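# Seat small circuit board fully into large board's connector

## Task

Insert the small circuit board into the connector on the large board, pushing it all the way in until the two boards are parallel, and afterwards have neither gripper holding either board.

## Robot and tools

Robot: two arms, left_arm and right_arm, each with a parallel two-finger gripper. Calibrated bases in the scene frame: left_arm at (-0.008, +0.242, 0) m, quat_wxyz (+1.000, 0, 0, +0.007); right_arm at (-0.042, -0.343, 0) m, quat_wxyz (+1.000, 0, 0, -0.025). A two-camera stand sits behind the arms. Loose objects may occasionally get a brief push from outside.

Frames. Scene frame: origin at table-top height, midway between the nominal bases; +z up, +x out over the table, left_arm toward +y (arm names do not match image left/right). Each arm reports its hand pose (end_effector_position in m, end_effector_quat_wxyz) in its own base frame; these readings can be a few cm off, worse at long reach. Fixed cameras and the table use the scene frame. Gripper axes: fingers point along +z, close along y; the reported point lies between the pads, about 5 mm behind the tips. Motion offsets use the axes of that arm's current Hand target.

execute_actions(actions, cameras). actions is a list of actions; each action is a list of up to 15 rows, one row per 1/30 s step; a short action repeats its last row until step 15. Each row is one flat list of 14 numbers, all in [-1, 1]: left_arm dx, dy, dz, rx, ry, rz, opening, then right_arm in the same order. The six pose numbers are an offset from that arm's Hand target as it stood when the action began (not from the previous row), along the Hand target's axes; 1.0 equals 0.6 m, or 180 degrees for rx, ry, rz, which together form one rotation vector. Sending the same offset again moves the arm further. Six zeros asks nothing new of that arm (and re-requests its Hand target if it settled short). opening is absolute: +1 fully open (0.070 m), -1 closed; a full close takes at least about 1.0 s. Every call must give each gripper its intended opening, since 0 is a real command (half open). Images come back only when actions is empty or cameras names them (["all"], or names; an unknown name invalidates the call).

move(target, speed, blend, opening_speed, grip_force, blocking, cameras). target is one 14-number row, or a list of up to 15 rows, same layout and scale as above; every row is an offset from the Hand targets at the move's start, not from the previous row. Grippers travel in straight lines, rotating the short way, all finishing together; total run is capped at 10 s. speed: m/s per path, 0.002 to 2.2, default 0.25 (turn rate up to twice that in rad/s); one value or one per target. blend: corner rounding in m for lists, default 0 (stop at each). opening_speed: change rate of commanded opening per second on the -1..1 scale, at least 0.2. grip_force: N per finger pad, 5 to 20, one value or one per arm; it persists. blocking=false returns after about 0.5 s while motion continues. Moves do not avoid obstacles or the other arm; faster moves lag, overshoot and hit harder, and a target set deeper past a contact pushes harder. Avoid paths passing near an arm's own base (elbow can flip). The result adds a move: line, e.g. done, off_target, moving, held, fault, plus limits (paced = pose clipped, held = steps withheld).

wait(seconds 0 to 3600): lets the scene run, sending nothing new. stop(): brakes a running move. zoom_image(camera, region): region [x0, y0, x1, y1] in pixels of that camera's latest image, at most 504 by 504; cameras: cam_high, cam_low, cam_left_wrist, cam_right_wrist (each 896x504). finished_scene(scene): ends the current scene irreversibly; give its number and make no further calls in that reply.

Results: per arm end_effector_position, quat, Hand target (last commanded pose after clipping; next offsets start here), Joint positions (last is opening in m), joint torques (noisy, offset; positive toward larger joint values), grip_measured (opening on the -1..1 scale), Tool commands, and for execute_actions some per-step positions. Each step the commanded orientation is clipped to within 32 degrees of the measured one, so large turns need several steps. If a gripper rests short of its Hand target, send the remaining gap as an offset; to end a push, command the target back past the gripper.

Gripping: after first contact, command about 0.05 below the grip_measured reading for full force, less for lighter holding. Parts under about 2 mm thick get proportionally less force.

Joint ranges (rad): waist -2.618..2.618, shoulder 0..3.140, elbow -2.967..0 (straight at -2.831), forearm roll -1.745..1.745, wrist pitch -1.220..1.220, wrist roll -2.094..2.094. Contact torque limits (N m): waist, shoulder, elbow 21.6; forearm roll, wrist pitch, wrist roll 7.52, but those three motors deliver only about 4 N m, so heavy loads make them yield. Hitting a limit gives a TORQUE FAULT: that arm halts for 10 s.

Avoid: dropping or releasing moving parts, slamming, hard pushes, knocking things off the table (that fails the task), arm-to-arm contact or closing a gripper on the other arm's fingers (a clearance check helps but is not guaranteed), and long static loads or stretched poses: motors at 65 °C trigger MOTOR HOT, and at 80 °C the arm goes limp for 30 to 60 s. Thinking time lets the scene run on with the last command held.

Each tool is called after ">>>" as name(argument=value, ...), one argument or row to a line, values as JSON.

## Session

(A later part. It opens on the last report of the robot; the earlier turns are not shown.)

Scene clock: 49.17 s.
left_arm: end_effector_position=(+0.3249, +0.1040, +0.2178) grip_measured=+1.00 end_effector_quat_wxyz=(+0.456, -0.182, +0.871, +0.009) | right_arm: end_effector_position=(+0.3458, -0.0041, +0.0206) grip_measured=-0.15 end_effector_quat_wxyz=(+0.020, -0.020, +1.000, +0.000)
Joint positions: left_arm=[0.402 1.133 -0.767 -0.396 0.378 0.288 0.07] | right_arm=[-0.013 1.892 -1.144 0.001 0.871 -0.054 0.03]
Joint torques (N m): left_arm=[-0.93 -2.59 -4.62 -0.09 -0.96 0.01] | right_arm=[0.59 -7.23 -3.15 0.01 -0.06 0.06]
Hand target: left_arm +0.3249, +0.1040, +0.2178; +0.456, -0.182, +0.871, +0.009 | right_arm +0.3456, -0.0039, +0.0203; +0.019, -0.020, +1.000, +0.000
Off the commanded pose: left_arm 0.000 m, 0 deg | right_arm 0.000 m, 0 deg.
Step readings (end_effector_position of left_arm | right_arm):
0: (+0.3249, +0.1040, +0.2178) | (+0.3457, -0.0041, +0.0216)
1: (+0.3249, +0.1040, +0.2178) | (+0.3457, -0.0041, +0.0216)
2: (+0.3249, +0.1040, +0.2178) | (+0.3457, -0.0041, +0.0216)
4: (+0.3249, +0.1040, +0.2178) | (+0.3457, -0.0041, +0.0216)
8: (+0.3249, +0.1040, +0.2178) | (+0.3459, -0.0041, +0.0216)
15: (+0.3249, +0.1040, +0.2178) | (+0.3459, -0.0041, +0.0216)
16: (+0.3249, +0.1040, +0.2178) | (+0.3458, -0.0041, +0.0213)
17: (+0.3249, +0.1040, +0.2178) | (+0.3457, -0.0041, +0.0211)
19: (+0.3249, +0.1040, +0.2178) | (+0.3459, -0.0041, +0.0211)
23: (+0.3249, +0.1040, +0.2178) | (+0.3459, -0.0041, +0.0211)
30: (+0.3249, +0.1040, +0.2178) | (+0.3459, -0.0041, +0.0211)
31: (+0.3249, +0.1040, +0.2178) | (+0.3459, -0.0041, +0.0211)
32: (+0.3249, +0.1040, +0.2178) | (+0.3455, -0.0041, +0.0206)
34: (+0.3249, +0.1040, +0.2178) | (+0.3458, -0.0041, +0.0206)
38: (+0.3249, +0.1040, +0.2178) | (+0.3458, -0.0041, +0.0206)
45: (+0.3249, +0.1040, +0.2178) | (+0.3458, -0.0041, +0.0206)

>>> execute_actions(
  actions=[
    [[0,0,0,0,0,0,1,0.00001,0,0.0003,0,0,0,-0.25],[0,0,0,0,0,0,1,0.00002,0,0.0005,0,0,0,-0.25]],
    [[0,0,0,0,0,0,1,0.00001,0,0.0003,0,0,0,-0.25],[0,0,0,0,0,0,1,0.00002,0,0.0005,0,0,0,-0.25]],
  ],
  cameras=["cam_right_wrist"],
)

>>> zoom_image(
  camera="cam_right_wrist",
  region=[370, 240, 520, 330],
)

>>> zoom_image(
  camera="cam_right_wrist",
  region=[340, 60, 540, 120],
)

Scene clock: 50.57 s.
left_arm: end_effector_position=(+0.3249, +0.1040, +0.2178) grip_measured=+1.00 end_effector_quat_wxyz=(+0.456, -0.182, +0.871, +0.009) | right_arm: end_effector_position=(+0.3459, -0.0041, +0.0197) grip_measured=-0.15 end_effector_quat_wxyz=(+0.020, -0.020, +1.000, +0.000)
Joint positions: left_arm=[0.402 1.133 -0.767 -0.396 0.378 0.288 0.07] | right_arm=[-0.013 1.894 -1.143 0.001 0.868 -0.054 0.03]
Joint torques (N m): left_arm=[-0.91 -2.69 -4.57 -0.06 -0.94 0.04] | right_arm=[0.45 -7.78 -2.06 0.07 0.91 0.05]
Hand target: left_arm +0.3249, +0.1040, +0.2178; +0.456, -0.182, +0.871, +0.009 | right_arm +0.3456, -0.0039, +0.0197; +0.019, -0.020, +1.000, +0.000
Off the commanded pose: left_arm 0.000 m, 0 deg | right_arm 0.000 m, 0 deg.
Step readings (end_effector_position of left_arm | right_arm):
0: (+0.3249, +0.1040, +0.2178) | (+0.3458, -0.0041, +0.0206)
1: (+0.3249, +0.1040, +0.2178) | (+0.3458, -0.0041, +0.0206)
2: (+0.3249, +0.1040, +0.2178) | (+0.3460, -0.0041, +0.0206)
4: (+0.3249, +0.1040, +0.2178) | (+0.3460, -0.0041, +0.0206)
8: (+0.3249, +0.1040, +0.2178) | (+0.3460, -0.0041, +0.0206)
15: (+0.3249, +0.1040, +0.2178) | (+0.3460, -0.0041, +0.0206)
16: (+0.3249, +0.1040, +0.2178) | (+0.3459, -0.0041, +0.0203)
17: (+0.3249, +0.1040, +0.2178) | (+0.3458, -0.0041, +0.0201)
19: (+0.3249, +0.1040, +0.2178) | (+0.3459, -0.0041, +0.0197)
23: (+0.3249, +0.1040, +0.2178) | (+0.3459, -0.0041, +0.0197)
30: (+0.3249, +0.1040, +0.2178) | (+0.3459, -0.0041, +0.0197)
cam_right_wrist: T_world_to_cam=[[0.03584, -0.99919, 0.01812, -0.0203], [-0.84017, -0.02031, 0.54194, 0.28081], [-0.54114, -0.03465, -0.84022, 0.32863]] pos_world=[0.41449, -0.00319, 0.1243]

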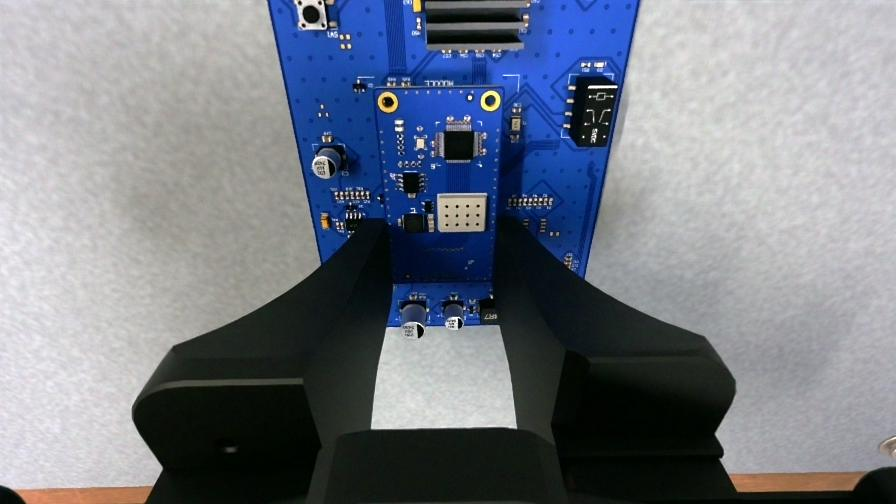

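Scaled by 3.360 from the camera's image (finer frame: 1280x720).

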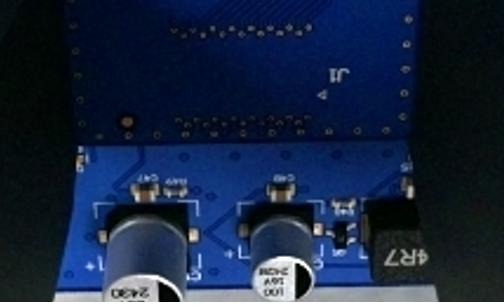

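Scaled by 2.520 from the camera's image (finer frame: 1280x720).

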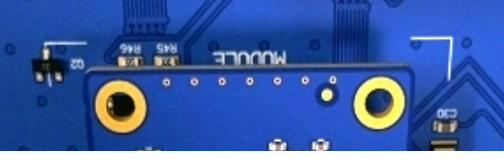

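>>> execute_actions(
  actions=[
    [[0,0,0,0,0,0,1,0.00001,0,0.0003,0,0,0,-0.25],[0,0,0,0,0,0,1,0.00002,0,0.0005,0,0,0,-0.25]],
    [[0,0,0,0,0,0,1,0.00001,0,0.0003,0,0,0,-0.25],[0,0,0,0,0,0,1,0.00002,0,0.0005,0,0,0,-0.25]],
  ],
)

Scene clock: 52.97 s.
left_arm: end_effector_position=(+0.3249, +0.1040, +0.2178) grip_measured=+1.00 end_effector_quat_wxyz=(+0.456, -0.182, +0.871, +0.009) | right_arm: end_effector_position=(+0.3459, -0.0041, +0.0192) grip_measured=-0.15 end_effector_quat_wxyz=(+0.020, -0.020, +1.000, +0.000)
Joint positions: left_arm=[0.402 1.133 -0.767 -0.396 0.378 0.288 0.07] | right_arm=[-0.013 1.895 -1.142 0.001 0.866 -0.054 0.03]
Joint torques (N m): left_arm=[-1.05 -2.47 -4.46 -0.1 -0.96 0.03] | right_arm=[0.17 -6.8 -1.07 0.1 1.22 0.03]
Hand target: left_arm +0.3249, +0.1040, +0.2178; +0.456, -0.182, +0.871, +0.009 | right_arm +0.3456, -0.0039, +0.0191; +0.019, -0.020, +1.000, +0.000
Off the commanded pose: left_arm 0.000 m, 0 deg | right_arm 0.000 m, 0 deg.
Step readings (end_effector_position of left_arm | right_arm):
0: (+0.3249, +0.1040, +0.2178) | (+0.3459, -0.0041, +0.0197)
1: (+0.3249, +0.1040, +0.2178) | (+0.3459, -0.0041, +0.0197)
2: (+0.3249, +0.1040, +0.2178) | (+0.3459, -0.0041, +0.0197)
4: (+0.3249, +0.1040, +0.2178) | (+0.3459, -0.0041, +0.0197)
8: (+0.3249, +0.1040, +0.2178) | (+0.3459, -0.0041, +0.0197)
15: (+0.3249, +0.1040, +0.2178) | (+0.3459, -0.0041, +0.0197)
16: (+0.3249, +0.1040, +0.2178) | (+0.3459, -0.0041, +0.0197)
17: (+0.3249, +0.1040, +0.2178) | (+0.3456, -0.0041, +0.0195)
19: (+0.3249, +0.1040, +0.2178) | (+0.3456, -0.0041, +0.0195)
23: (+0.3249, +0.1040, +0.2178) | (+0.3456, -0.0041, +0.0195)
30: (+0.3249, +0.1040, +0.2178) | (+0.3459, -0.0041, +0.0192)

>>> execute_actions(
  actions=[
    [[0,0,0,0,0,0,1,-0.00017,0,0,0,0,0,-0.25],[0,0,0,0,0,0,1,-0.00033,0,0,0,0,0,-0.25],[0,0,0,0,0,0,1,-0.0005,0,0,0,0,0,-0.25],[0,0,0,0,0,0,1,-0.00067,0,0,0,0,0,-0.25]],
  ],
)

Scene clock: 54.00 s.
left_arm: end_effector_position=(+0.3249, +0.1040, +0.2178) grip_measured=+1.00 end_effector_quat_wxyz=(+0.456, -0.182, +0.871, +0.009) | right_arm: end_effector_position=(+0.3457, -0.0041, +0.0190) grip_measured=-0.15 end_effector_quat_wxyz=(+0.019, -0.020, +1.000, +0.000)
Joint positions: left_arm=[0.402 1.133 -0.767 -0.396 0.378 0.288 0.07] | right_arm=[-0.013 1.896 -1.143 0.001 0.868 -0.054 0.03]
Joint torques (N m): left_arm=[-1.05 -2.53 -4.59 -0.11 -0.95 0.05] | right_arm=[0.16 -7.18 -2.48 0.01 1.16 0.06]
Hand target: left_arm +0.3249, +0.1040, +0.2178; +0.456, -0.182, +0.871, +0.009 | right_arm +0.3460, -0.0039, +0.0191; +0.019, -0.020, +1.000, +0.000
Off the commanded pose: left_arm 0.000 m, 0 deg | right_arm 0.000 m, 0 deg.
Step readings (end_effector_position of left_arm | right_arm):
0: (+0.3249, +0.1040, +0.2178) | (+0.3459, -0.0041, +0.0192)
1: (+0.3249, +0.1040, +0.2178) | (+0.3459, -0.0041, +0.0192)
2: (+0.3249, +0.1040, +0.2178) | (+0.3459, -0.0041, +0.0192)
4: (+0.3249, +0.1040, +0.2178) | (+0.3456, -0.0041, +0.0189)
8: (+0.3249, +0.1040, +0.2178) | (+0.3456, -0.0041, +0.0189)
15: (+0.3249, +0.1040, +0.2178) | (+0.3457, -0.0041, +0.0190)

>>> execute_actions(
  actions=[
    [[0,0,0,0,0,0,1,-0.00017,0,0,0,0,0,-0.25],[0,0,0,0,0,0,1,-0.00033,0,0,0,0,0,-0.25],[0,0,0,0,0,0,1,-0.0005,0,0,0,0,0,-0.25],[0,0,0,0,0,0,1,-0.00067,0,0,0,0,0,-0.25]],
  ],
  cameras=["cam_right_wrist"],
)

>>> zoom_image(
  camera="cam_right_wrist",
  region=[370, 240, 520, 330],
)

>>> zoom_image(
  camera="cam_right_wrist",
  region=[340, 60, 540, 120],
)

Scene clock: 54.93 s.
left_arm: end_effector_position=(+0.3249, +0.1040, +0.2178) grip_measured=+1.00 end_effector_quat_wxyz=(+0.456, -0.182, +0.871, +0.009) | right_arm: end_effector_position=(+0.3460, -0.0041, +0.0191) grip_measured=-0.15 end_effector_quat_wxyz=(+0.019, -0.020, +1.000, +0.000)
Joint positions: left_arm=[0.402 1.133 -0.767 -0.396 0.378 0.288 0.07] | right_arm=[-0.013 1.897 -1.145 0.001 0.869 -0.054 0.03]
Joint torques (N m): left_arm=[-0.8 -2.41 -4.66 -0.11 -0.95 0.05] | right_arm=[0.26 -7.43 -3.74 -0.1 0.06 0.06]
Hand target: left_arm +0.3249, +0.1040, +0.2178; +0.456, -0.182, +0.871, +0.009 | right_arm +0.3464, -0.0039, +0.0191; +0.019, -0.020, +1.000, +0.000
Off the commanded pose: left_arm 0.000 m, 0 deg | right_arm 0.000 m, 0 deg.
Step readings (end_effector_position of left_arm | right_arm):
0: (+0.3249, +0.1040, +0.2178) | (+0.3457, -0.0041, +0.0190)
1: (+0.3249, +0.1040, +0.2178) | (+0.3457, -0.0041, +0.0190)
2: (+0.3249, +0.1040, +0.2178) | (+0.3460, -0.0041, +0.0192)
4: (+0.3249, +0.1040, +0.2178) | (+0.3457, -0.0041, +0.0189)
8: (+0.3249, +0.1040, +0.2178) | (+0.3460, -0.0041, +0.0191)
15: (+0.3249, +0.1040, +0.2178) | (+0.3460, -0.0041, +0.0191)
cam_right_wrist: T_world_to_cam=[[0.03588, -0.99919, 0.01804, -0.0203], [-0.83903, -0.02031, 0.54371, 0.28075], [-0.54291, -0.03465, -0.83908, 0.3288]] pos_world=[0.41479, -0.00319, 0.1236]

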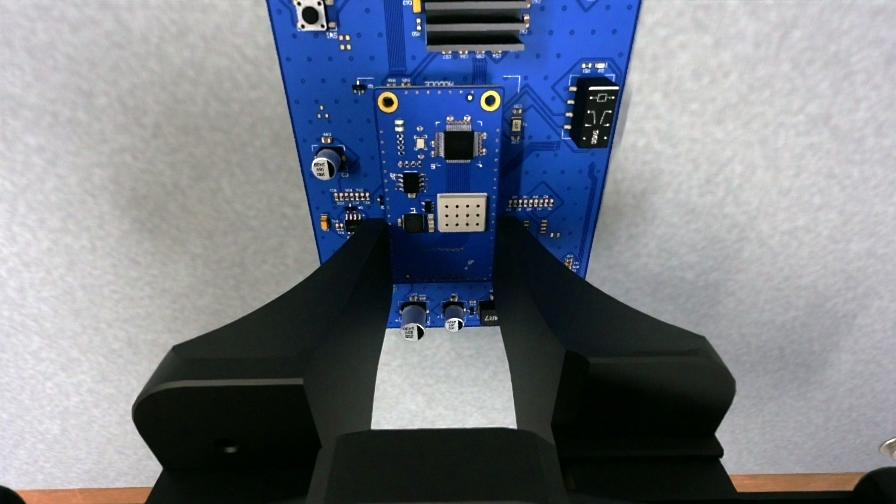

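Scaled by 3.360 from the camera's image (finer frame: 1280x720).

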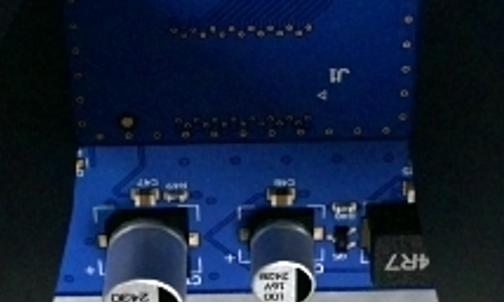

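Scaled by 2.520 from the camera's image (finer frame: 1280x720).

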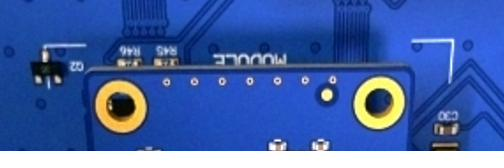

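>>> execute_actions(
  actions=[
    [[0,0,0,0,0,0,1,0.00001,0,0.0003,0,0,0,-0.25],[0,0,0,0,0,0,1,0.00002,0,0.0006,0,0,0,-0.25]],
    [[0,0,0,0,0,0,1,0.00001,0,0.0003,0,0,0,-0.25],[0,0,0,0,0,0,1,0.00002,0,0.0006,0,0,0,-0.25]],
  ],
)

Scene clock: 56.43 s.
left_arm: end_effector_position=(+0.3249, +0.1040, +0.2178) grip_measured=+1.00 end_effector_quat_wxyz=(+0.456, -0.182, +0.871, +0.009) | right_arm: end_effector_position=(+0.3467, -0.0042, +0.0188) grip_measured=-0.15 end_effector_quat_wxyz=(+0.020, -0.020, +1.000, +0.000)
Joint positions: left_arm=[0.402 1.133 -0.767 -0.396 0.378 0.288 0.07] | right_arm=[-0.013 1.898 -1.145 0.001 0.865 -0.054 0.03]
Joint torques (N m): left_arm=[-1.06 -2.5 -4.68 -0.1 -0.97 0.04] | right_arm=[0.44 -7.93 -4.06 0.09 -0.29 0.05]
Hand target: left_arm +0.3249, +0.1040, +0.2178; +0.456, -0.182, +0.871, +0.009 | right_arm +0.3464, -0.0039, +0.0184; +0.019, -0.020, +1.000, +0.000
Off the commanded pose: left_arm 0.000 m, 0 deg | right_arm 0.001 m, 0 deg.
Step readings (end_effector_position of left_arm | right_arm):
0: (+0.3249, +0.1040, +0.2178) | (+0.3460, -0.0041, +0.0191)
1: (+0.3249, +0.1040, +0.2178) | (+0.3460, -0.0041, +0.0191)
2: (+0.3249, +0.1040, +0.2178) | (+0.3459, -0.0041, +0.0188)
4: (+0.3249, +0.1040, +0.2178) | (+0.3462, -0.0041, +0.0188)
8: (+0.3249, +0.1040, +0.2178) | (+0.3462, -0.0041, +0.0188)
15: (+0.3249, +0.1040, +0.2178) | (+0.3462, -0.0041, +0.0188)
16: (+0.3249, +0.1040, +0.2178) | (+0.3464, -0.0042, +0.0188)
17: (+0.3249, +0.1040, +0.2178) | (+0.3464, -0.0042, +0.0188)
19: (+0.3249, +0.1040, +0.2178) | (+0.3467, -0.0042, +0.0188)
23: (+0.3249, +0.1040, +0.2178) | (+0.3467, -0.0042, +0.0188)
30: (+0.3249, +0.1040, +0.2178) | (+0.3467, -0.0042, +0.0188)

>>> execute_actions(
  actions=[
    [[0,0,0,0,0,0,1,0.00001,0,0.0003,0,0,0,-0.25],[0,0,0,0,0,0,1,0.00002,0,0.0006,0,0,0,-0.25]],
    [[0,0,0,0,0,0,1,0.00001,0,0.0003,0,0,0,-0.25],[0,0,0,0,0,0,1,0.00002,0,0.0006,0,0,0,-0.25]],
  ],
)

Scene clock: 57.77 s.
left_arm: end_effector_position=(+0.3249, +0.1040, +0.2178) grip_measured=+1.00 end_effector_quat_wxyz=(+0.456, -0.182, +0.871, +0.009) | right_arm: end_effector_position=(+0.3467, -0.0042, +0.0182) grip_measured=-0.15 end_effector_quat_wxyz=(+0.020, -0.020, +1.000, +0.000)
Joint positions: left_arm=[0.402 1.133 -0.767 -0.396 0.378 0.288 0.07] | right_arm=[-0.013 1.899 -1.144 0.001 0.863 -0.054 0.03]
Joint torques (N m): left_arm=[-0.89 -2.6 -4.73 -0.08 -0.93 0.05] | right_arm=[0.6 -6.98 -3.96 0.14 -0.73 0.03]
Hand target: left_arm +0.3249, +0.1040, +0.2178; +0.456, -0.182, +0.871, +0.009 | right_arm +0.3464, -0.0039, +0.0177; +0.019, -0.020, +1.000, +0.000
Off the commanded pose: left_arm 0.000 m, 0 deg | right_arm 0.001 m, 0 deg.
Step readings (end_effector_position of left_arm | right_arm):
0: (+0.3249, +0.1040, +0.2178) | (+0.3467, -0.0042, +0.0188)
1: (+0.3249, +0.1040, +0.2178) | (+0.3467, -0.0042, +0.0188)
2: (+0.3249, +0.1040, +0.2178) | (+0.3462, -0.0041, +0.0182)
4: (+0.3249, +0.1040, +0.2178) | (+0.3462, -0.0041, +0.0182)
8: (+0.3249, +0.1040, +0.2178) | (+0.3464, -0.0042, +0.0182)
15: (+0.3249, +0.1040, +0.2178) | (+0.3464, -0.0042, +0.0182)
16: (+0.3249, +0.1040, +0.2178) | (+0.3464, -0.0042, +0.0182)
17: (+0.3249, +0.1040, +0.2178) | (+0.3466, -0.0042, +0.0182)
19: (+0.3249, +0.1040, +0.2178) | (+0.3467, -0.0042, +0.0182)
23: (+0.3249, +0.1040, +0.2178) | (+0.3467, -0.0042, +0.0182)
30: (+0.3249, +0.1040, +0.2178) | (+0.3467, -0.0042, +0.0182)

>>> execute_actions(
  actions=[
    [[0,0,0,0,0,0,1,0.00001,0,0.0003,0,0,0,-0.25],[0,0,0,0,0,0,1,0.00001,0,0.0005,0,0,0,-0.25]],
  ],
  cameras=["cam_right_wrist"],
)

>>> zoom_image(
  camera="cam_right_wrist",
  region=[370, 240, 520, 330],
)

>>> zoom_image(
  camera="cam_right_wrist",
  region=[340, 60, 540, 120],
)

Scene clock: 58.63 s.
left_arm: end_effector_position=(+0.3249, +0.1040, +0.2178) grip_measured=+1.00 end_effector_quat_wxyz=(+0.456, -0.182, +0.871, +0.009) | right_arm: end_effector_position=(+0.3464, -0.0042, +0.0177) grip_measured=-0.15 end_effector_quat_wxyz=(+0.019, -0.020, +1.000, +0.000)
Joint positions: left_arm=[0.402 1.133 -0.767 -0.396 0.378 0.288 0.07] | right_arm=[-0.013 1.9 -1.143 0.001 0.862 -0.054 0.03]
Joint torques (N m): left_arm=[-0.91 -2.46 -4.72 -0.11 -0.96 0] | right_arm=[0.63 -5.77 -3.79 0.14 -1.07 0.02]
Hand target: left_arm +0.3249, +0.1040, +0.2178; +0.456, -0.182, +0.871, +0.009 | right_arm +0.3464, -0.0039, +0.0174; +0.019, -0.020, +1.000, +0.000
Off the commanded pose: left_arm 0.000 m, 0 deg | right_arm 0.000 m, 0 deg.
Step readings (end_effector_position of left_arm | right_arm):
0: (+0.3249, +0.1040, +0.2178) | (+0.3467, -0.0042, +0.0182)
1: (+0.3249, +0.1040, +0.2178) | (+0.3462, -0.0041, +0.0177)
2: (+0.3249, +0.1040, +0.2178) | (+0.3464, -0.0042, +0.0177)
4: (+0.3249, +0.1040, +0.2178) | (+0.3464, -0.0042, +0.0177)
8: (+0.3249, +0.1040, +0.2178) | (+0.3464, -0.0042, +0.0177)
15: (+0.3249, +0.1040, +0.2178) | (+0.3464, -0.0042, +0.0177)
cam_right_wrist: T_world_to_cam=[[0.03586, -0.99919, 0.01809, -0.02028], [-0.83973, -0.02031, 0.54262, 0.28214], [-0.54181, -0.03465, -0.83978, 0.3275]] pos_world=[0.41509, -0.00319, 0.1223]

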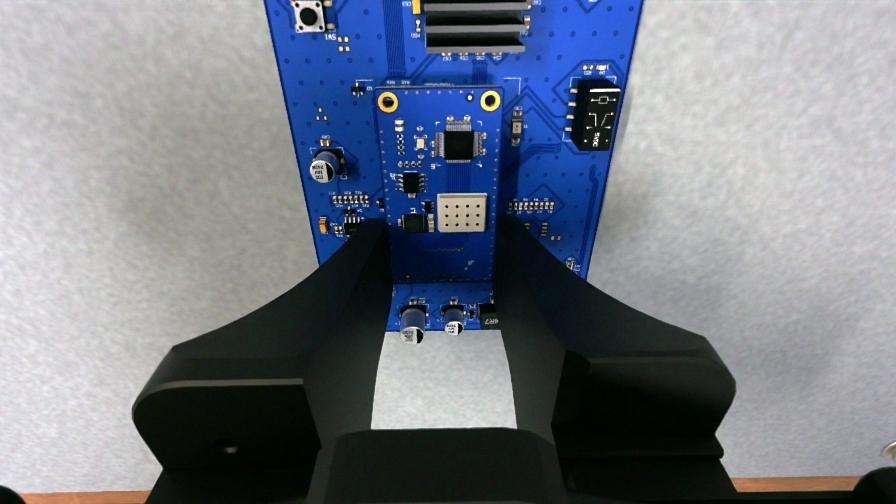

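Scaled by 3.360 from the camera's image (finer frame: 1280x720).

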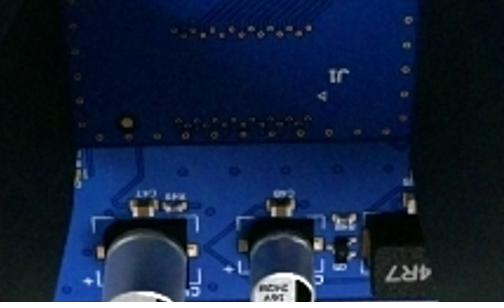

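Scaled by 2.520 from the camera's image (finer frame: 1280x720).

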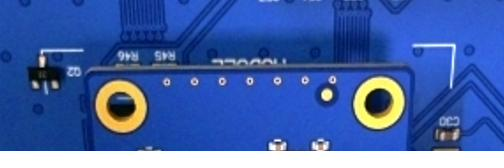

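>>> execute_actions(
  actions=[
    [[0,0,0,0,0,0,1,0.00001,0,0.0003,0,0,0,-0.25],[0,0,0,0,0,0,1,0.00001,0,0.0005,0,0,0,-0.25]],
    [[0,0,0,0,0,0,1,0.00001,0,0.0003,0,0,0,-0.25],[0,0,0,0,0,0,1,0.00001,0,0.0005,0,0,0,-0.25]],
  ],
)

Scene clock: 60.50 s.
left_arm: end_effector_position=(+0.3249, +0.1040, +0.2178) grip_measured=+1.00 end_effector_quat_wxyz=(+0.456, -0.182, +0.871, +0.009) | right_arm: end_effector_position=(+0.3464, -0.0042, +0.0169) grip_measured=-0.15 end_effector_quat_wxyz=(+0.019, -0.020, +1.000, +0.000)
Joint positions: left_arm=[0.402 1.133 -0.767 -0.396 0.378 0.288 0.07] | right_arm=[-0.013 1.902 -1.142 0.001 0.86 -0.054 0.03]
Joint torques (N m): left_arm=[-1.11 -2.64 -4.58 -0.08 -0.97 0.02] | right_arm=[0.67 -7.68 -3.89 0.14 -0.89 -0.01]
Hand target: left_arm +0.3249, +0.1040, +0.2178; +0.456, -0.182, +0.871, +0.009 | right_arm +0.3464, -0.0039, +0.0168; +0.019, -0.020, +1.000, +0.000
Off the commanded pose: left_arm 0.000 m, 0 deg | right_arm 0.000 m, 0 deg.
Step readings (end_effector_position of left_arm | right_arm):
0: (+0.3249, +0.1040, +0.2178) | (+0.3464, -0.0042, +0.0177)
1: (+0.3249, +0.1040, +0.2178) | (+0.3464, -0.0042, +0.0177)
2: (+0.3249, +0.1040, +0.2178) | (+0.3467, -0.0042, +0.0177)
4: (+0.3249, +0.1040, +0.2178) | (+0.3464, -0.0042, +0.0169)
8: (+0.3249, +0.1040, +0.2178) | (+0.3464, -0.0042, +0.0169)
15: (+0.3249, +0.1040, +0.2178) | (+0.3464, -0.0042, +0.0169)
16: (+0.3249, +0.1040, +0.2178) | (+0.3464, -0.0042, +0.0169)
17: (+0.3249, +0.1040, +0.2178) | (+0.3464, -0.0042, +0.0169)
19: (+0.3249, +0.1040, +0.2178) | (+0.3464, -0.0042, +0.0169)
23: (+0.3249, +0.1040, +0.2178) | (+0.3464, -0.0042, +0.0169)
30: (+0.3249, +0.1040, +0.2178) | (+0.3464, -0.0042, +0.0169)

>>> execute_actions(
  actions=[
    [[0,0,0,0,0,0,1,0.00001,0,0.0003,0,0,0,-0.25],[0,0,0,0,0,0,1,0.00001,0,0.0006,0,0,0,-0.25]],
    [[0,0,0,0,0,0,1,0.00001,0,0.0003,0,0,0,-0.25],[0,0,0,0,0,0,1,0.00001,0,0.0006,0,0,0,-0.25]],
  ],
  cameras=["cam_right_wrist"],
)

>>> zoom_image(
  camera="cam_right_wrist",
  region=[370, 240, 520, 330],
)

>>> zoom_image(
  camera="cam_right_wrist",
  region=[340, 60, 540, 120],
)

Scene clock: 61.93 s.
left_arm: end_effector_position=(+0.3249, +0.1040, +0.2178) grip_measured=+1.00 end_effector_quat_wxyz=(+0.456, -0.182, +0.871, +0.009) | right_arm: end_effector_position=(+0.3465, -0.0042, +0.0167) grip_measured=-0.15 end_effector_quat_wxyz=(+0.019, -0.020, +1.000, +0.000)
Joint positions: left_arm=[0.402 1.133 -0.767 -0.396 0.378 0.288 0.07] | right_arm=[-0.013 1.902 -1.141 0.001 0.858 -0.054 0.03]
Joint torques (N m): left_arm=[-0.94 -2.61 -4.46 -0.09 -0.93 0.04] | right_arm=[0.66 -3.95 -3.72 0.15 -1.57 -0.04]
Hand target: left_arm +0.3249, +0.1040, +0.2178; +0.456, -0.182, +0.871, +0.009 | right_arm +0.3464, -0.0039, +0.0161; +0.019, -0.020, +1.000, +0.000
Off the commanded pose: left_arm 0.000 m, 0 deg | right_arm 0.001 m, 0 deg.
Step readings (end_effector_position of left_arm | right_arm):
0: (+0.3249, +0.1040, +0.2178) | (+0.3464, -0.0042, +0.0169)
1: (+0.3249, +0.1040, +0.2178) | (+0.3464, -0.0042, +0.0169)
2: (+0.3249, +0.1040, +0.2178) | (+0.3466, -0.0042, +0.0169)
4: (+0.3249, +0.1040, +0.2178) | (+0.3462, -0.0041, +0.0167)
8: (+0.3249, +0.1040, +0.2178) | (+0.3462, -0.0041, +0.0167)
15: (+0.3249, +0.1040, +0.2178) | (+0.3462, -0.0041, +0.0167)
16: (+0.3249, +0.1040, +0.2178) | (+0.3462, -0.0041, +0.0167)
17: (+0.3249, +0.1040, +0.2178) | (+0.3465, -0.0042, +0.0167)
19: (+0.3249, +0.1040, +0.2178) | (+0.3465, -0.0042, +0.0167)
23: (+0.3249, +0.1040, +0.2178) | (+0.3465, -0.0042, +0.0167)
30: (+0.3249, +0.1040, +0.2178) | (+0.3465, -0.0042, +0.0167)
cam_right_wrist: T_world_to_cam=[[0.03585, -0.99919, 0.01811, -0.02027], [-0.83997, -0.02031, 0.54225, 0.28283], [-0.54144, -0.03465, -0.84003, 0.32654]] pos_world=[0.41509, -0.00319, 0.1213]

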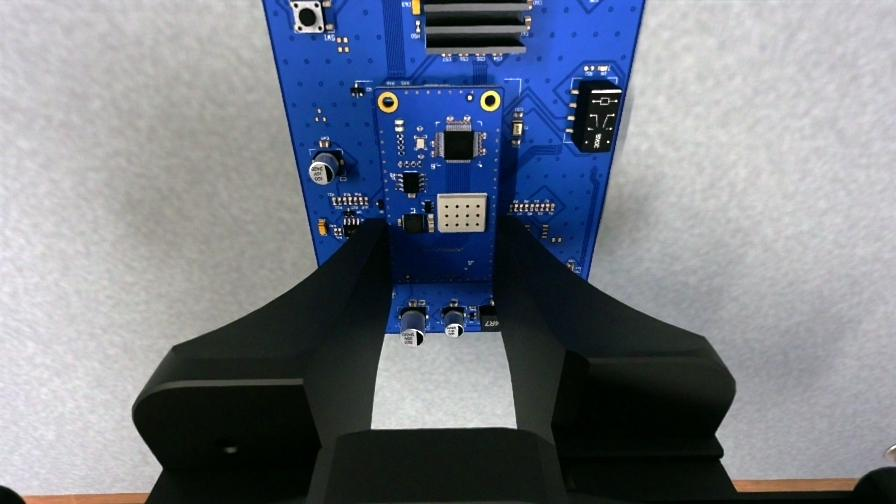

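Scaled by 3.360 from the camera's image (finer frame: 1280x720).

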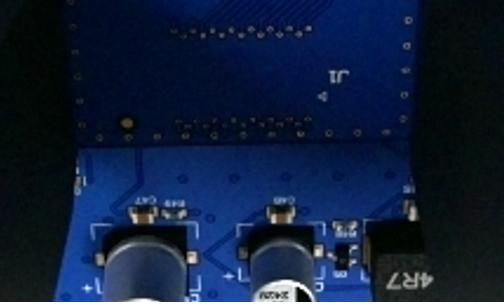

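Scaled by 2.520 from the camera's image (finer frame: 1280x720).

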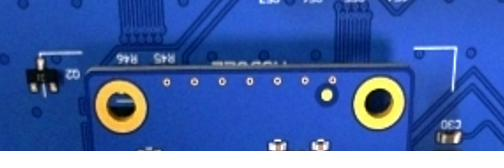

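>>> execute_actions(
  actions=[
    [[0,0,0,0,0,0,1,0,0,0.0003,0,0,0,-0.25],[0,0,0,0,0,0,1,0,0,0.0006,0,0,0,-0.25]],
  ],
  cameras=["cam_right_wrist"],
)

>>> zoom_image(
  camera="cam_right_wrist",
  region=[370, 240, 520, 330],
)

>>> zoom_image(
  camera="cam_right_wrist",
  region=[340, 60, 540, 120],
)

Scene clock: 64.83 s.
left_arm: end_effector_position=(+0.3249, +0.1040, +0.2178) grip_measured=+1.00 end_effector_quat_wxyz=(+0.456, -0.182, +0.871, +0.009) | right_arm: end_effector_position=(+0.3466, -0.0042, +0.0159) grip_measured=-0.15 end_effector_quat_wxyz=(+0.020, -0.020, +1.000, +0.000)
Joint positions: left_arm=[0.402 1.133 -0.767 -0.396 0.378 0.288 0.07] | right_arm=[-0.013 1.903 -1.14 0.001 0.856 -0.054 0.03]
Joint torques (N m): left_arm=[-1.13 -2.47 -4.6 -0.09 -0.94 0.04] | right_arm=[0.44 -1.28 -2.75 0.15 -2.07 -0.08]
Hand target: left_arm +0.3249, +0.1040, +0.2178; +0.456, -0.182, +0.871, +0.009 | right_arm +0.3464, -0.0039, +0.0157; +0.019, -0.020, +1.000, +0.000
Off the commanded pose: left_arm 0.000 m, 0 deg | right_arm 0.000 m, 0 deg.
Step readings (end_effector_position of left_arm | right_arm):
0: (+0.3249, +0.1040, +0.2178) | (+0.3466, -0.0042, +0.0164)
1: (+0.3249, +0.1040, +0.2178) | (+0.3466, -0.0042, +0.0164)
2: (+0.3249, +0.1040, +0.2178) | (+0.3466, -0.0042, +0.0164)
4: (+0.3249, +0.1040, +0.2178) | (+0.3466, -0.0042, +0.0164)
8: (+0.3249, +0.1040, +0.2178) | (+0.3465, -0.0042, +0.0161)
15: (+0.3249, +0.1040, +0.2178) | (+0.3467, -0.0042, +0.0161)
cam_right_wrist: T_world_to_cam=[[0.03585, -0.99919, 0.01811, -0.02035], [-0.83997, -0.02031, 0.54225, 0.28334], [-0.54144, -0.03465, -0.84003, 0.32591]] pos_world=[0.41519, -0.00329, 0.1205]

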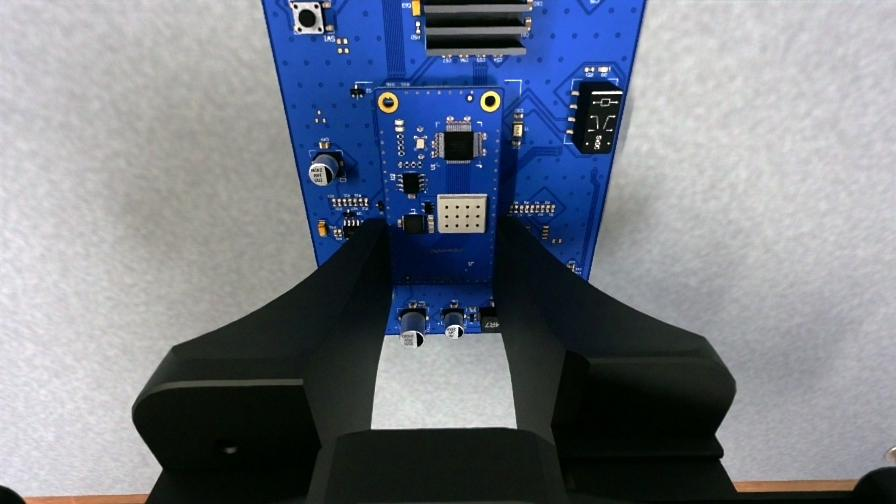

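Scaled by 3.360 from the camera's image (finer frame: 1280x720).

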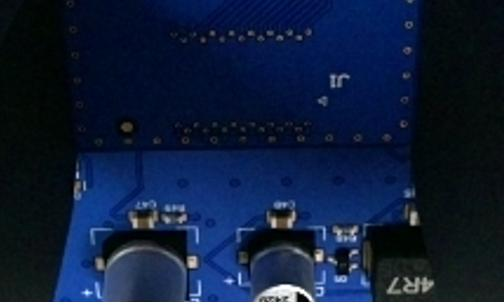

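Scaled by 2.520 from the camera's image (finer frame: 1280x720).

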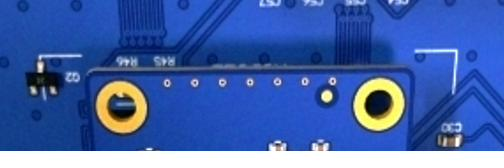

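>>> move(
  target=[
    [0,0,0,0,0,0,1, -0.0001,0,-0.0022,0,0,0,-0.25],
    [0,0,0,0,0,0,1, -0.0001,0,-0.0022,0,0,0,0.1],
    [0,0,0,0,0,0,1, -0.0016,0,-0.0416,0,0,0,0.1],
    [0,0,0,0,0,0,1, -0.0006,0,-0.0416,-0.0097,0.0093,-0.5008,-1],
  ],
  speed=[0.02,0.05,0.12,0.6],
  blend=[0,0,0.005,0],
  opening_speed=1.0,
  cameras=["cam_right_wrist"],
)

>>> zoom_image(
  camera="cam_right_wrist",
  region=[320, 60, 620, 260],
)

Scene clock: 70.27 s.
left_arm: end_effector_position=(+0.3249, +0.1040, +0.2178) grip_measured=+1.00 end_effector_quat_wxyz=(+0.456, -0.182, +0.871, +0.009) | right_arm: end_effector_position=(+0.3460, -0.0038, +0.0409) grip_measured=-1.00 end_effector_quat_wxyz=(+0.000, +0.722, -0.692, +0.000)
Joint positions: left_arm=[0.402 1.133 -0.767 -0.396 0.378 0.288 0.07] | right_arm=[-0.011 1.882 -1.222 0 0.997 -1.624 0]
Joint torques (N m): left_arm=[-1.03 -2.28 -4.57 -0.1 -0.93 0.01] | right_arm=[-0.61 -8.05 -4.53 0.03 -0.03 -0.09]
Hand target: left_arm +0.3249, +0.1040, +0.2178; +0.456, -0.182, +0.871, +0.009 | right_arm +0.3458, -0.0039, +0.0407; +0.000, +0.722, -0.692, +0.000
Off the commanded pose: left_arm 0.000 m, 0 deg | right_arm 0.000 m, 0 deg.
move: done
cam_right_wrist: T_world_to_cam=[[0.99907, 0.03902, 0.01838, -0.34968], [0.02138, -0.81818, 0.57457, -0.03309], [0.03746, -0.57364, -0.81825, 0.14337]] pos_world=[0.34469, 0.06882, 0.14275]

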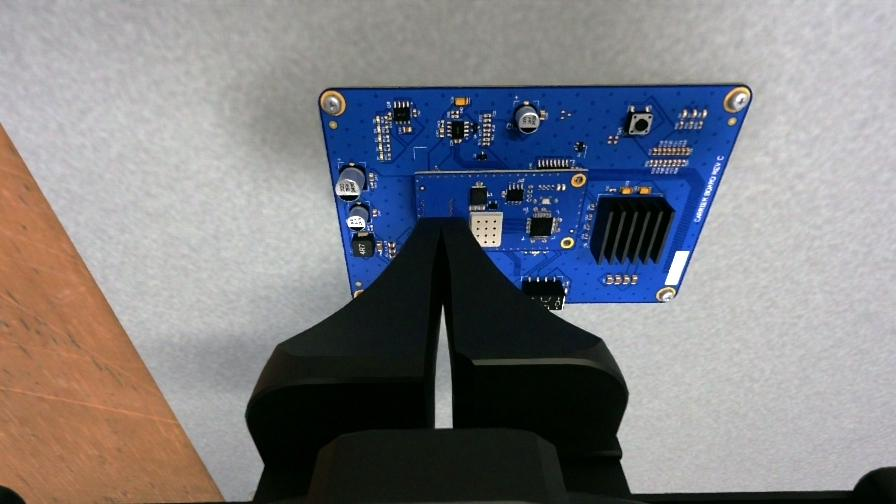

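Scaled by 1.680 from the camera's image (finer frame: 1280x720).

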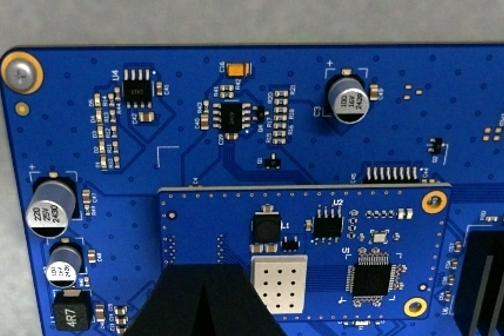

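>>> zoom_image(
  camera="cam_right_wrist",
  region=[400, 135, 500, 195],
)

>>> zoom_image(
  camera="cam_right_wrist",
  region=[530, 135, 630, 195],
)

>>> zoom_image(
  camera="cam_right_wrist",
  region=[500, 225, 600, 285],
)

Scaled by 5.040 from the camera's image (finer frame: 1280x720).

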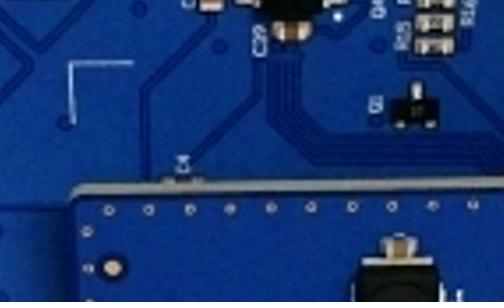

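Scaled by 5.040 from the camera's image (finer frame: 1280x720).

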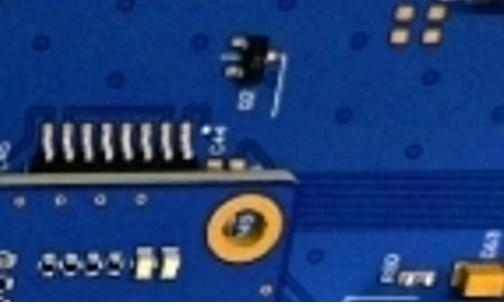

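Scaled by 5.040 from the camera's image (finer frame: 1280x720).

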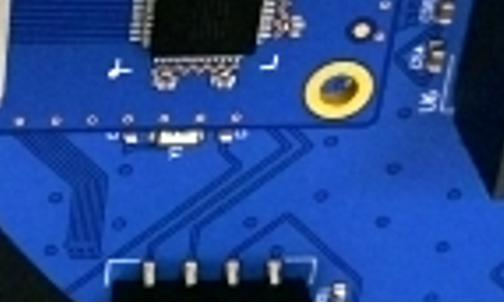

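>>> move(
  target=[0,0,0,0,0,0,1, -0.0017,0.0013,0.0262,0,0,0,-1],
  speed=0.12,
)

>>> execute_actions(
  actions=[
    [[0,0,0,0,0,0,1,0,0,0.0005,0,0,0,-1],[0,0,0,0,0,0,1,0,0,0.001,0,0,0,-1],[0,0,0,0,0,0,1,0,0,0.0015,0,0,0,-1],[0,0,0,0,0,0,1,0,0,0.002,0,0,0,-1],[0,0,0,0,0,0,1,0,0,0.0025,0,0,0,-1]],
    [[0,0,0,0,0,0,1,0,0,0.0003,0,0,0,-1],[0,0,0,0,0,0,1,0,0,0.0006,0,0,0,-1],[0,0,0,0,0,0,1,0,0,0.0009,0,0,0,-1]],
    [[0,0,0,0,0,0,1,0,0,0.0003,0,0,0,-1],[0,0,0,0,0,0,1,0,0,0.0006,0,0,0,-1],[0,0,0,0,0,0,1,0,0,0.0009,0,0,0,-1]],
  ],
  cameras=["cam_right_wrist"],
)

>>> zoom_image(
  camera="cam_right_wrist",
  region=[380, 130, 640, 290],
)

Scene clock: 72.07 s.
left_arm: end_effector_position=(+0.3249, +0.1040, +0.2178) grip_measured=+1.00 end_effector_quat_wxyz=(+0.456, -0.182, +0.871, +0.009) | right_arm: end_effector_position=(+0.3445, -0.0034, +0.0241) grip_measured=-1.00 end_effector_quat_wxyz=(+0.001, +0.722, -0.692, -0.001)
Joint positions: left_arm=[0.402 1.133 -0.767 -0.396 0.378 0.288 0.07] | right_arm=[-0.01 1.908 -1.187 0 0.939 -1.622 0]
Joint torques (N m): left_arm=[-0.89 -2.78 -4.65 -0.08 -0.94 0.02] | right_arm=[0.52 -9.56 -5.12 0.04 0.12 0.03]
Hand target: left_arm +0.3249, +0.1040, +0.2178; +0.456, -0.182, +0.871, +0.009 | right_arm +0.3450, -0.0029, +0.0250; +0.000, +0.722, -0.692, +0.000
Off the commanded pose: left_arm 0.000 m, 0 deg | right_arm 0.001 m, 0 deg.
move: done

Scene clock: 73.77 s.
left_arm: end_effector_position=(+0.3249, +0.1040, +0.2178) grip_measured=+1.00 end_effector_quat_wxyz=(+0.456, -0.182, +0.871, +0.009) | right_arm: end_effector_position=(+0.3453, -0.0031, +0.0226) grip_measured=-1.00 end_effector_quat_wxyz=(+0.000, +0.722, -0.692, +0.000)
Joint positions: left_arm=[0.402 1.133 -0.767 -0.396 0.378 0.288 0.07] | right_arm=[-0.009 1.911 -1.185 0 0.931 -1.622 0]
Joint torques (N m): left_arm=[-0.82 -2.66 -4.63 -0.13 -0.95 0] | right_arm=[0.57 -7.79 -3.48 0.07 -0.2 0.06]
Hand target: left_arm +0.3249, +0.1040, +0.2178; +0.456, -0.182, +0.871, +0.009 | right_arm +0.3450, -0.0029, +0.0224; +0.000, +0.722, -0.692, +0.000
Off the commanded pose: left_arm 0.000 m, 0 deg | right_arm 0.000 m, 0 deg.
Step readings (end_effector_position of left_arm | right_arm):
0: (+0.3249, +0.1040, +0.2178) | (+0.3445, -0.0034, +0.0241)
1: (+0.3249, +0.1040, +0.2178) | (+0.3449, -0.0031, +0.0243)
2: (+0.3249, +0.1040, +0.2178) | (+0.3449, -0.0031, +0.0243)
4: (+0.3249, +0.1040, +0.2178) | (+0.3451, -0.0031, +0.0243)
8: (+0.3249, +0.1040, +0.2178) | (+0.3454, -0.0031, +0.0241)
15: (+0.3249, +0.1040, +0.2178) | (+0.3454, -0.0031, +0.0241)
16: (+0.3249, +0.1040, +0.2178) | (+0.3450, -0.0031, +0.0236)
17: (+0.3249, +0.1040, +0.2178) | (+0.3452, -0.0031, +0.0236)
19: (+0.3249, +0.1040, +0.2178) | (+0.3449, -0.0031, +0.0230)
23: (+0.3249, +0.1040, +0.2178) | (+0.3449, -0.0031, +0.0230)
30: (+0.3249, +0.1040, +0.2178) | (+0.3449, -0.0031, +0.0230)
31: (+0.3249, +0.1040, +0.2178) | (+0.3449, -0.0031, +0.0230)
32: (+0.3249, +0.1040, +0.2178) | (+0.3452, -0.0031, +0.0230)
34: (+0.3249, +0.1040, +0.2178) | (+0.3453, -0.0031, +0.0226)
38: (+0.3249, +0.1040, +0.2178) | (+0.3453, -0.0031, +0.0226)
45: (+0.3249, +0.1040, +0.2178) | (+0.3453, -0.0031, +0.0226)
cam_right_wrist: T_world_to_cam=[[0.99908, 0.03874, 0.01833, -0.34875], [0.02118, -0.81819, 0.57456, -0.02192], [0.03726, -0.57365, -0.81825, 0.12889]] pos_world=[0.34409, 0.06952, 0.12445]

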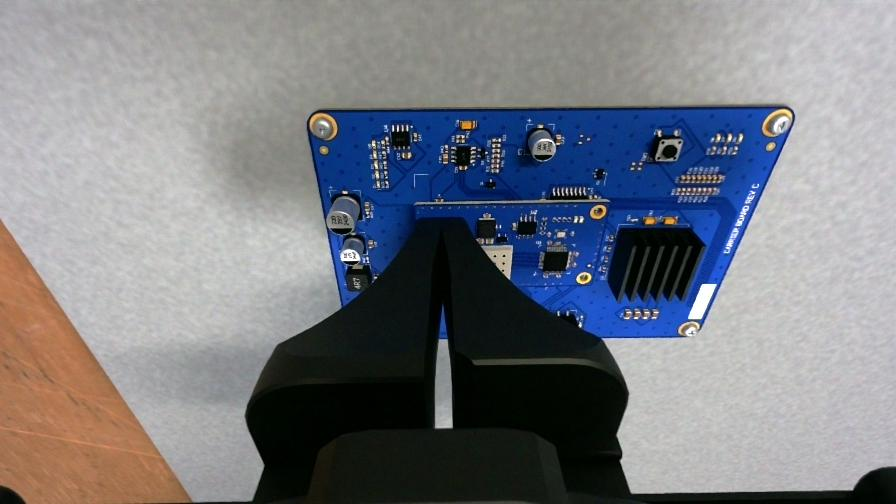

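Scaled by 1.938 from the camera's image (finer frame: 1280x720).

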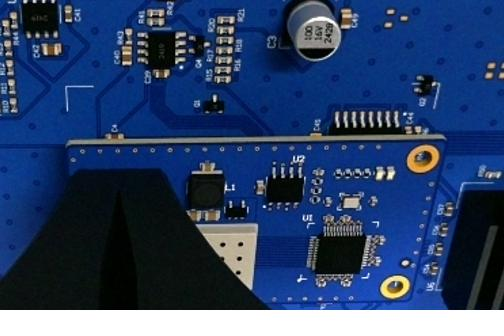

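>>> execute_actions(
  actions=[
    [[0,0,0,0,0,0,1,0,0,0.0003,0,0,0,-1],[0,0,0,0,0,0,1,0,0,0.0006,0,0,0,-1],[0,0,0,0,0,0,1,0,0,0.0008,0,0,0,-1]],
    [[0,0,0,0,0,0,1,0,0,0.0003,0,0,0,-1],[0,0,0,0,0,0,1,0,0,0.0006,0,0,0,-1],[0,0,0,0,0,0,1,0,0,0.0008,0,0,0,-1]],
  ],
)

Scene clock: 75.13 s.
left_arm: end_effector_position=(+0.3249, +0.1040, +0.2178) grip_measured=+1.00 end_effector_quat_wxyz=(+0.456, -0.182, +0.871, +0.009) | right_arm: end_effector_position=(+0.3453, -0.0031, +0.0222) grip_measured=-1.00 end_effector_quat_wxyz=(-0.001, +0.722, -0.692, +0.001)
Joint positions: left_arm=[0.402 1.133 -0.767 -0.396 0.378 0.288 0.07] | right_arm=[-0.009 1.911 -1.184 0 0.928 -1.622 0]
Joint torques (N m): left_arm=[-0.89 -2.53 -4.6 -0.09 -0.99 0.03] | right_arm=[0.54 -2.26 -1.89 0.1 -1.18 0.05]
Hand target: left_arm +0.3249, +0.1040, +0.2178; +0.456, -0.182, +0.871, +0.009 | right_arm +0.3450, -0.0029, +0.0214; +0.000, +0.722, -0.692, +0.000
Off the commanded pose: left_arm 0.000 m, 0 deg | right_arm 0.001 m, 0 deg.
Step readings (end_effector_position of left_arm | right_arm):
0: (+0.3249, +0.1040, +0.2178) | (+0.3453, -0.0031, +0.0226)
1: (+0.3249, +0.1040, +0.2178) | (+0.3450, -0.0031, +0.0225)
2: (+0.3249, +0.1040, +0.2178) | (+0.3450, -0.0031, +0.0224)
4: (+0.3249, +0.1040, +0.2178) | (+0.3452, -0.0031, +0.0224)
8: (+0.3249, +0.1040, +0.2178) | (+0.3452, -0.0031, +0.0224)
15: (+0.3249, +0.1040, +0.2178) | (+0.3452, -0.0031, +0.0224)
16: (+0.3249, +0.1040, +0.2178) | (+0.3452, -0.0031, +0.0224)
17: (+0.3249, +0.1040, +0.2178) | (+0.3454, -0.0031, +0.0224)
19: (+0.3249, +0.1040, +0.2178) | (+0.3451, -0.0031, +0.0222)
23: (+0.3249, +0.1040, +0.2178) | (+0.3451, -0.0031, +0.0222)
30: (+0.3249, +0.1040, +0.2178) | (+0.3453, -0.0031, +0.0222)

>>> execute_actions(
  actions=[
    [[0,0,0,0,0,0,1,0,0,0.0003,0,0,0,-1],[0,0,0,0,0,0,1,0,0,0.0006,0,0,0,-1]],
  ],
  cameras=["cam_right_wrist"],
)

>>> zoom_image(
  camera="cam_right_wrist",
  region=[400, 165, 500, 225],
)

>>> zoom_image(
  camera="cam_right_wrist",
  region=[550, 165, 650, 225],
)

Scene clock: 76.00 s.
left_arm: end_effector_position=(+0.3249, +0.1040, +0.2178) grip_measured=+1.00 end_effector_quat_wxyz=(+0.456, -0.182, +0.871, +0.009) | right_arm: end_effector_position=(+0.3454, -0.0031, +0.0219) grip_measured=-1.00 end_effector_quat_wxyz=(-0.001, +0.722, -0.692, +0.001)
Joint positions: left_arm=[0.402 1.133 -0.767 -0.396 0.378 0.288 0.07] | right_arm=[-0.009 1.912 -1.184 0 0.927 -1.622 0]
Joint torques (N m): left_arm=[-0.83 -2.39 -4.6 -0.11 -0.95 0.04] | right_arm=[0.53 1.87 -0.25 0.11 -1.91 0.05]
Hand target: left_arm +0.3249, +0.1040, +0.2178; +0.456, -0.182, +0.871, +0.009 | right_arm +0.3450, -0.0029, +0.0211; +0.000, +0.722, -0.692, +0.000
Off the commanded pose: left_arm 0.000 m, 0 deg | right_arm 0.001 m, 0 deg.
Step readings (end_effector_position of left_arm | right_arm):
0: (+0.3249, +0.1040, +0.2178) | (+0.3453, -0.0031, +0.0222)
1: (+0.3249, +0.1040, +0.2178) | (+0.3452, -0.0031, +0.0219)
2: (+0.3249, +0.1040, +0.2178) | (+0.3454, -0.0031, +0.0219)
4: (+0.3249, +0.1040, +0.2178) | (+0.3454, -0.0031, +0.0219)
8: (+0.3249, +0.1040, +0.2178) | (+0.3454, -0.0031, +0.0219)
15: (+0.3249, +0.1040, +0.2178) | (+0.3454, -0.0031, +0.0219)
cam_right_wrist: T_world_to_cam=[[0.99906, 0.0387, 0.01933, -0.34885], [0.02058, -0.8182, 0.57457, -0.02131], [0.03805, -0.57363, -0.81823, 0.12804]] pos_world=[0.34409, 0.06952, 0.12376]

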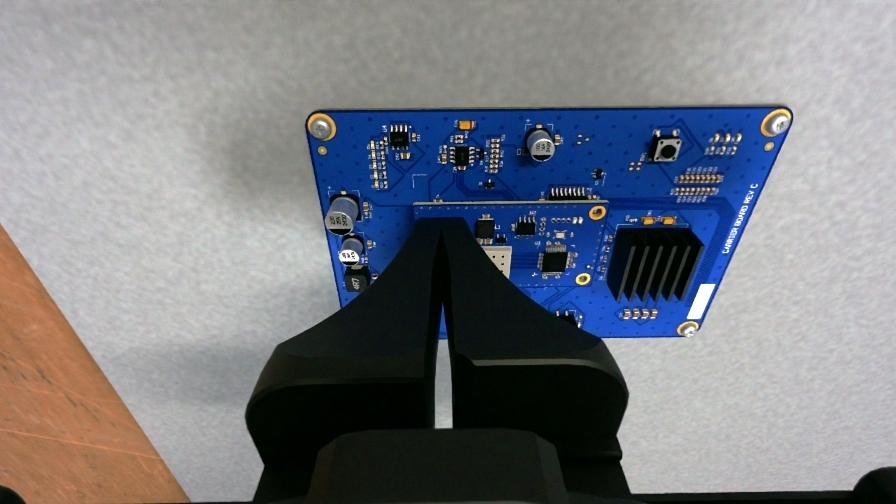

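Scaled by 5.040 from the camera's image (finer frame: 1280x720).

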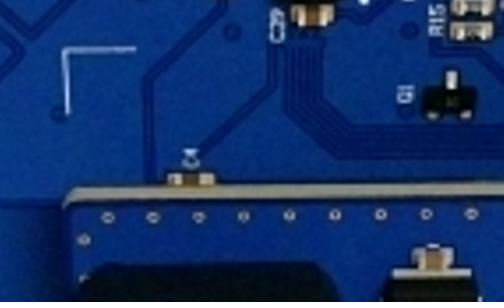

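Scaled by 5.040 from the camera's image (finer frame: 1280x720).

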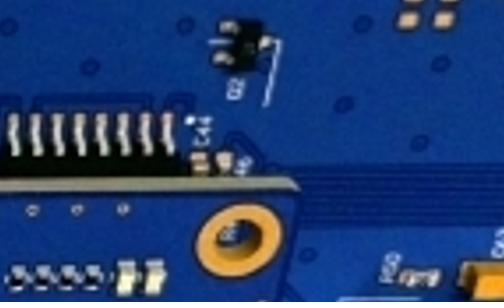

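>>> move(
  target=[
    [0,0,0,0,0,0,1,0,0,-0.003,0,0,0,-1],
    [0,0,0,0,0,0,1,0,0,-0.04,0,0,0,-1],
  ],
  speed=[0.02,0.2],
  blend=[0.003,0],
  cameras=["cam_right_wrist"],
)

>>> zoom_image(
  camera="cam_right_wrist",
  region=[380, 110, 640, 270],
)

Scene clock: 77.17 s.
left_arm: end_effector_position=(+0.3249, +0.1040, +0.2178) grip_measured=+1.00 end_effector_quat_wxyz=(+0.456, -0.182, +0.871, +0.009) | right_arm: end_effector_position=(+0.3448, -0.0031, +0.0445) grip_measured=-1.00 end_effector_quat_wxyz=(+0.000, +0.722, -0.692, -0.001)
Joint positions: left_arm=[0.402 1.133 -0.767 -0.396 0.378 0.288 0.07] | right_arm=[-0.009 1.874 -1.226 0 1.012 -1.622 0]
Joint torques (N m): left_arm=[-1.13 -2.49 -4.62 -0.11 -0.94 0.04] | right_arm=[0.5 -9.47 -4.62 0.13 -0.14 0.05]
Hand target: left_arm +0.3249, +0.1040, +0.2178; +0.456, -0.182, +0.871, +0.009 | right_arm +0.3450, -0.0029, +0.0451; +0.000, +0.722, -0.692, +0.000
Off the commanded pose: left_arm 0.000 m, 0 deg | right_arm 0.001 m, 0 deg.
move: done; blend cut to 0.0009 m at target 1
cam_right_wrist: T_world_to_cam=[[0.99913, 0.0387, 0.01581, -0.34849], [0.0226, -0.8182, 0.5745, -0.03497], [0.03517, -0.57364, -0.81835, 0.14755]] pos_world=[0.34379, 0.06952, 0.14635]

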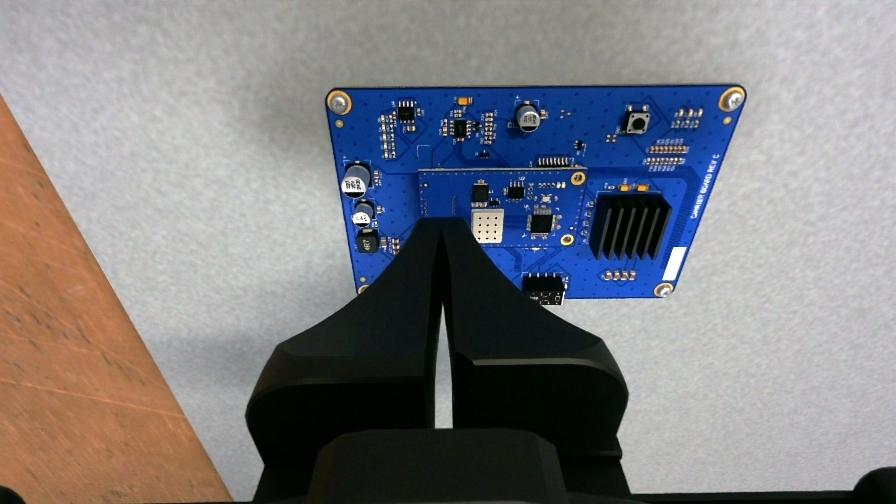

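Scaled by 1.938 from the camera's image (finer frame: 1280x720).

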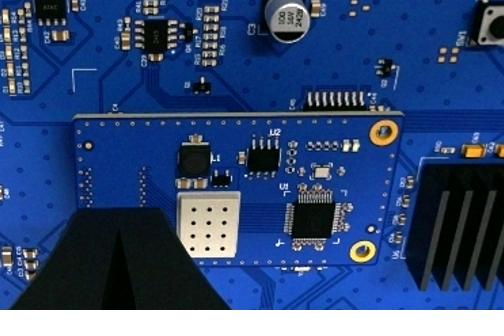

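>>> zoom_image(
  camera="cam_right_wrist",
  region=[405, 135, 485, 183],
)

>>> zoom_image(
  camera="cam_right_wrist",
  region=[535, 135, 615, 183],
)

Scaled by 6.300 from the camera's image (finer frame: 1280x720).

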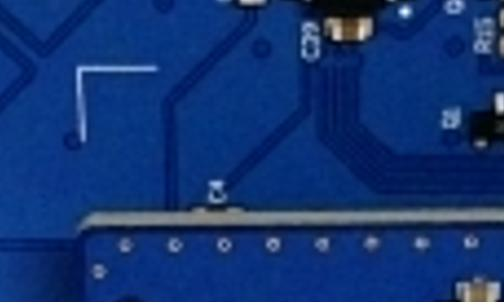

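Scaled by 6.300 from the camera's image (finer frame: 1280x720).

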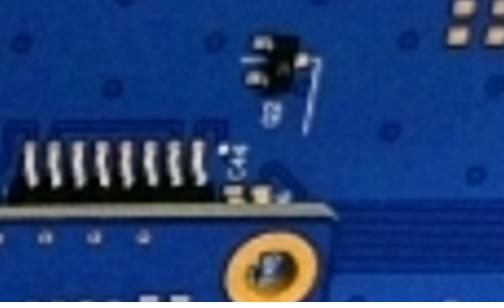

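>>> finished_scene(
  scene=3,
)

The scene is finished: the task was done.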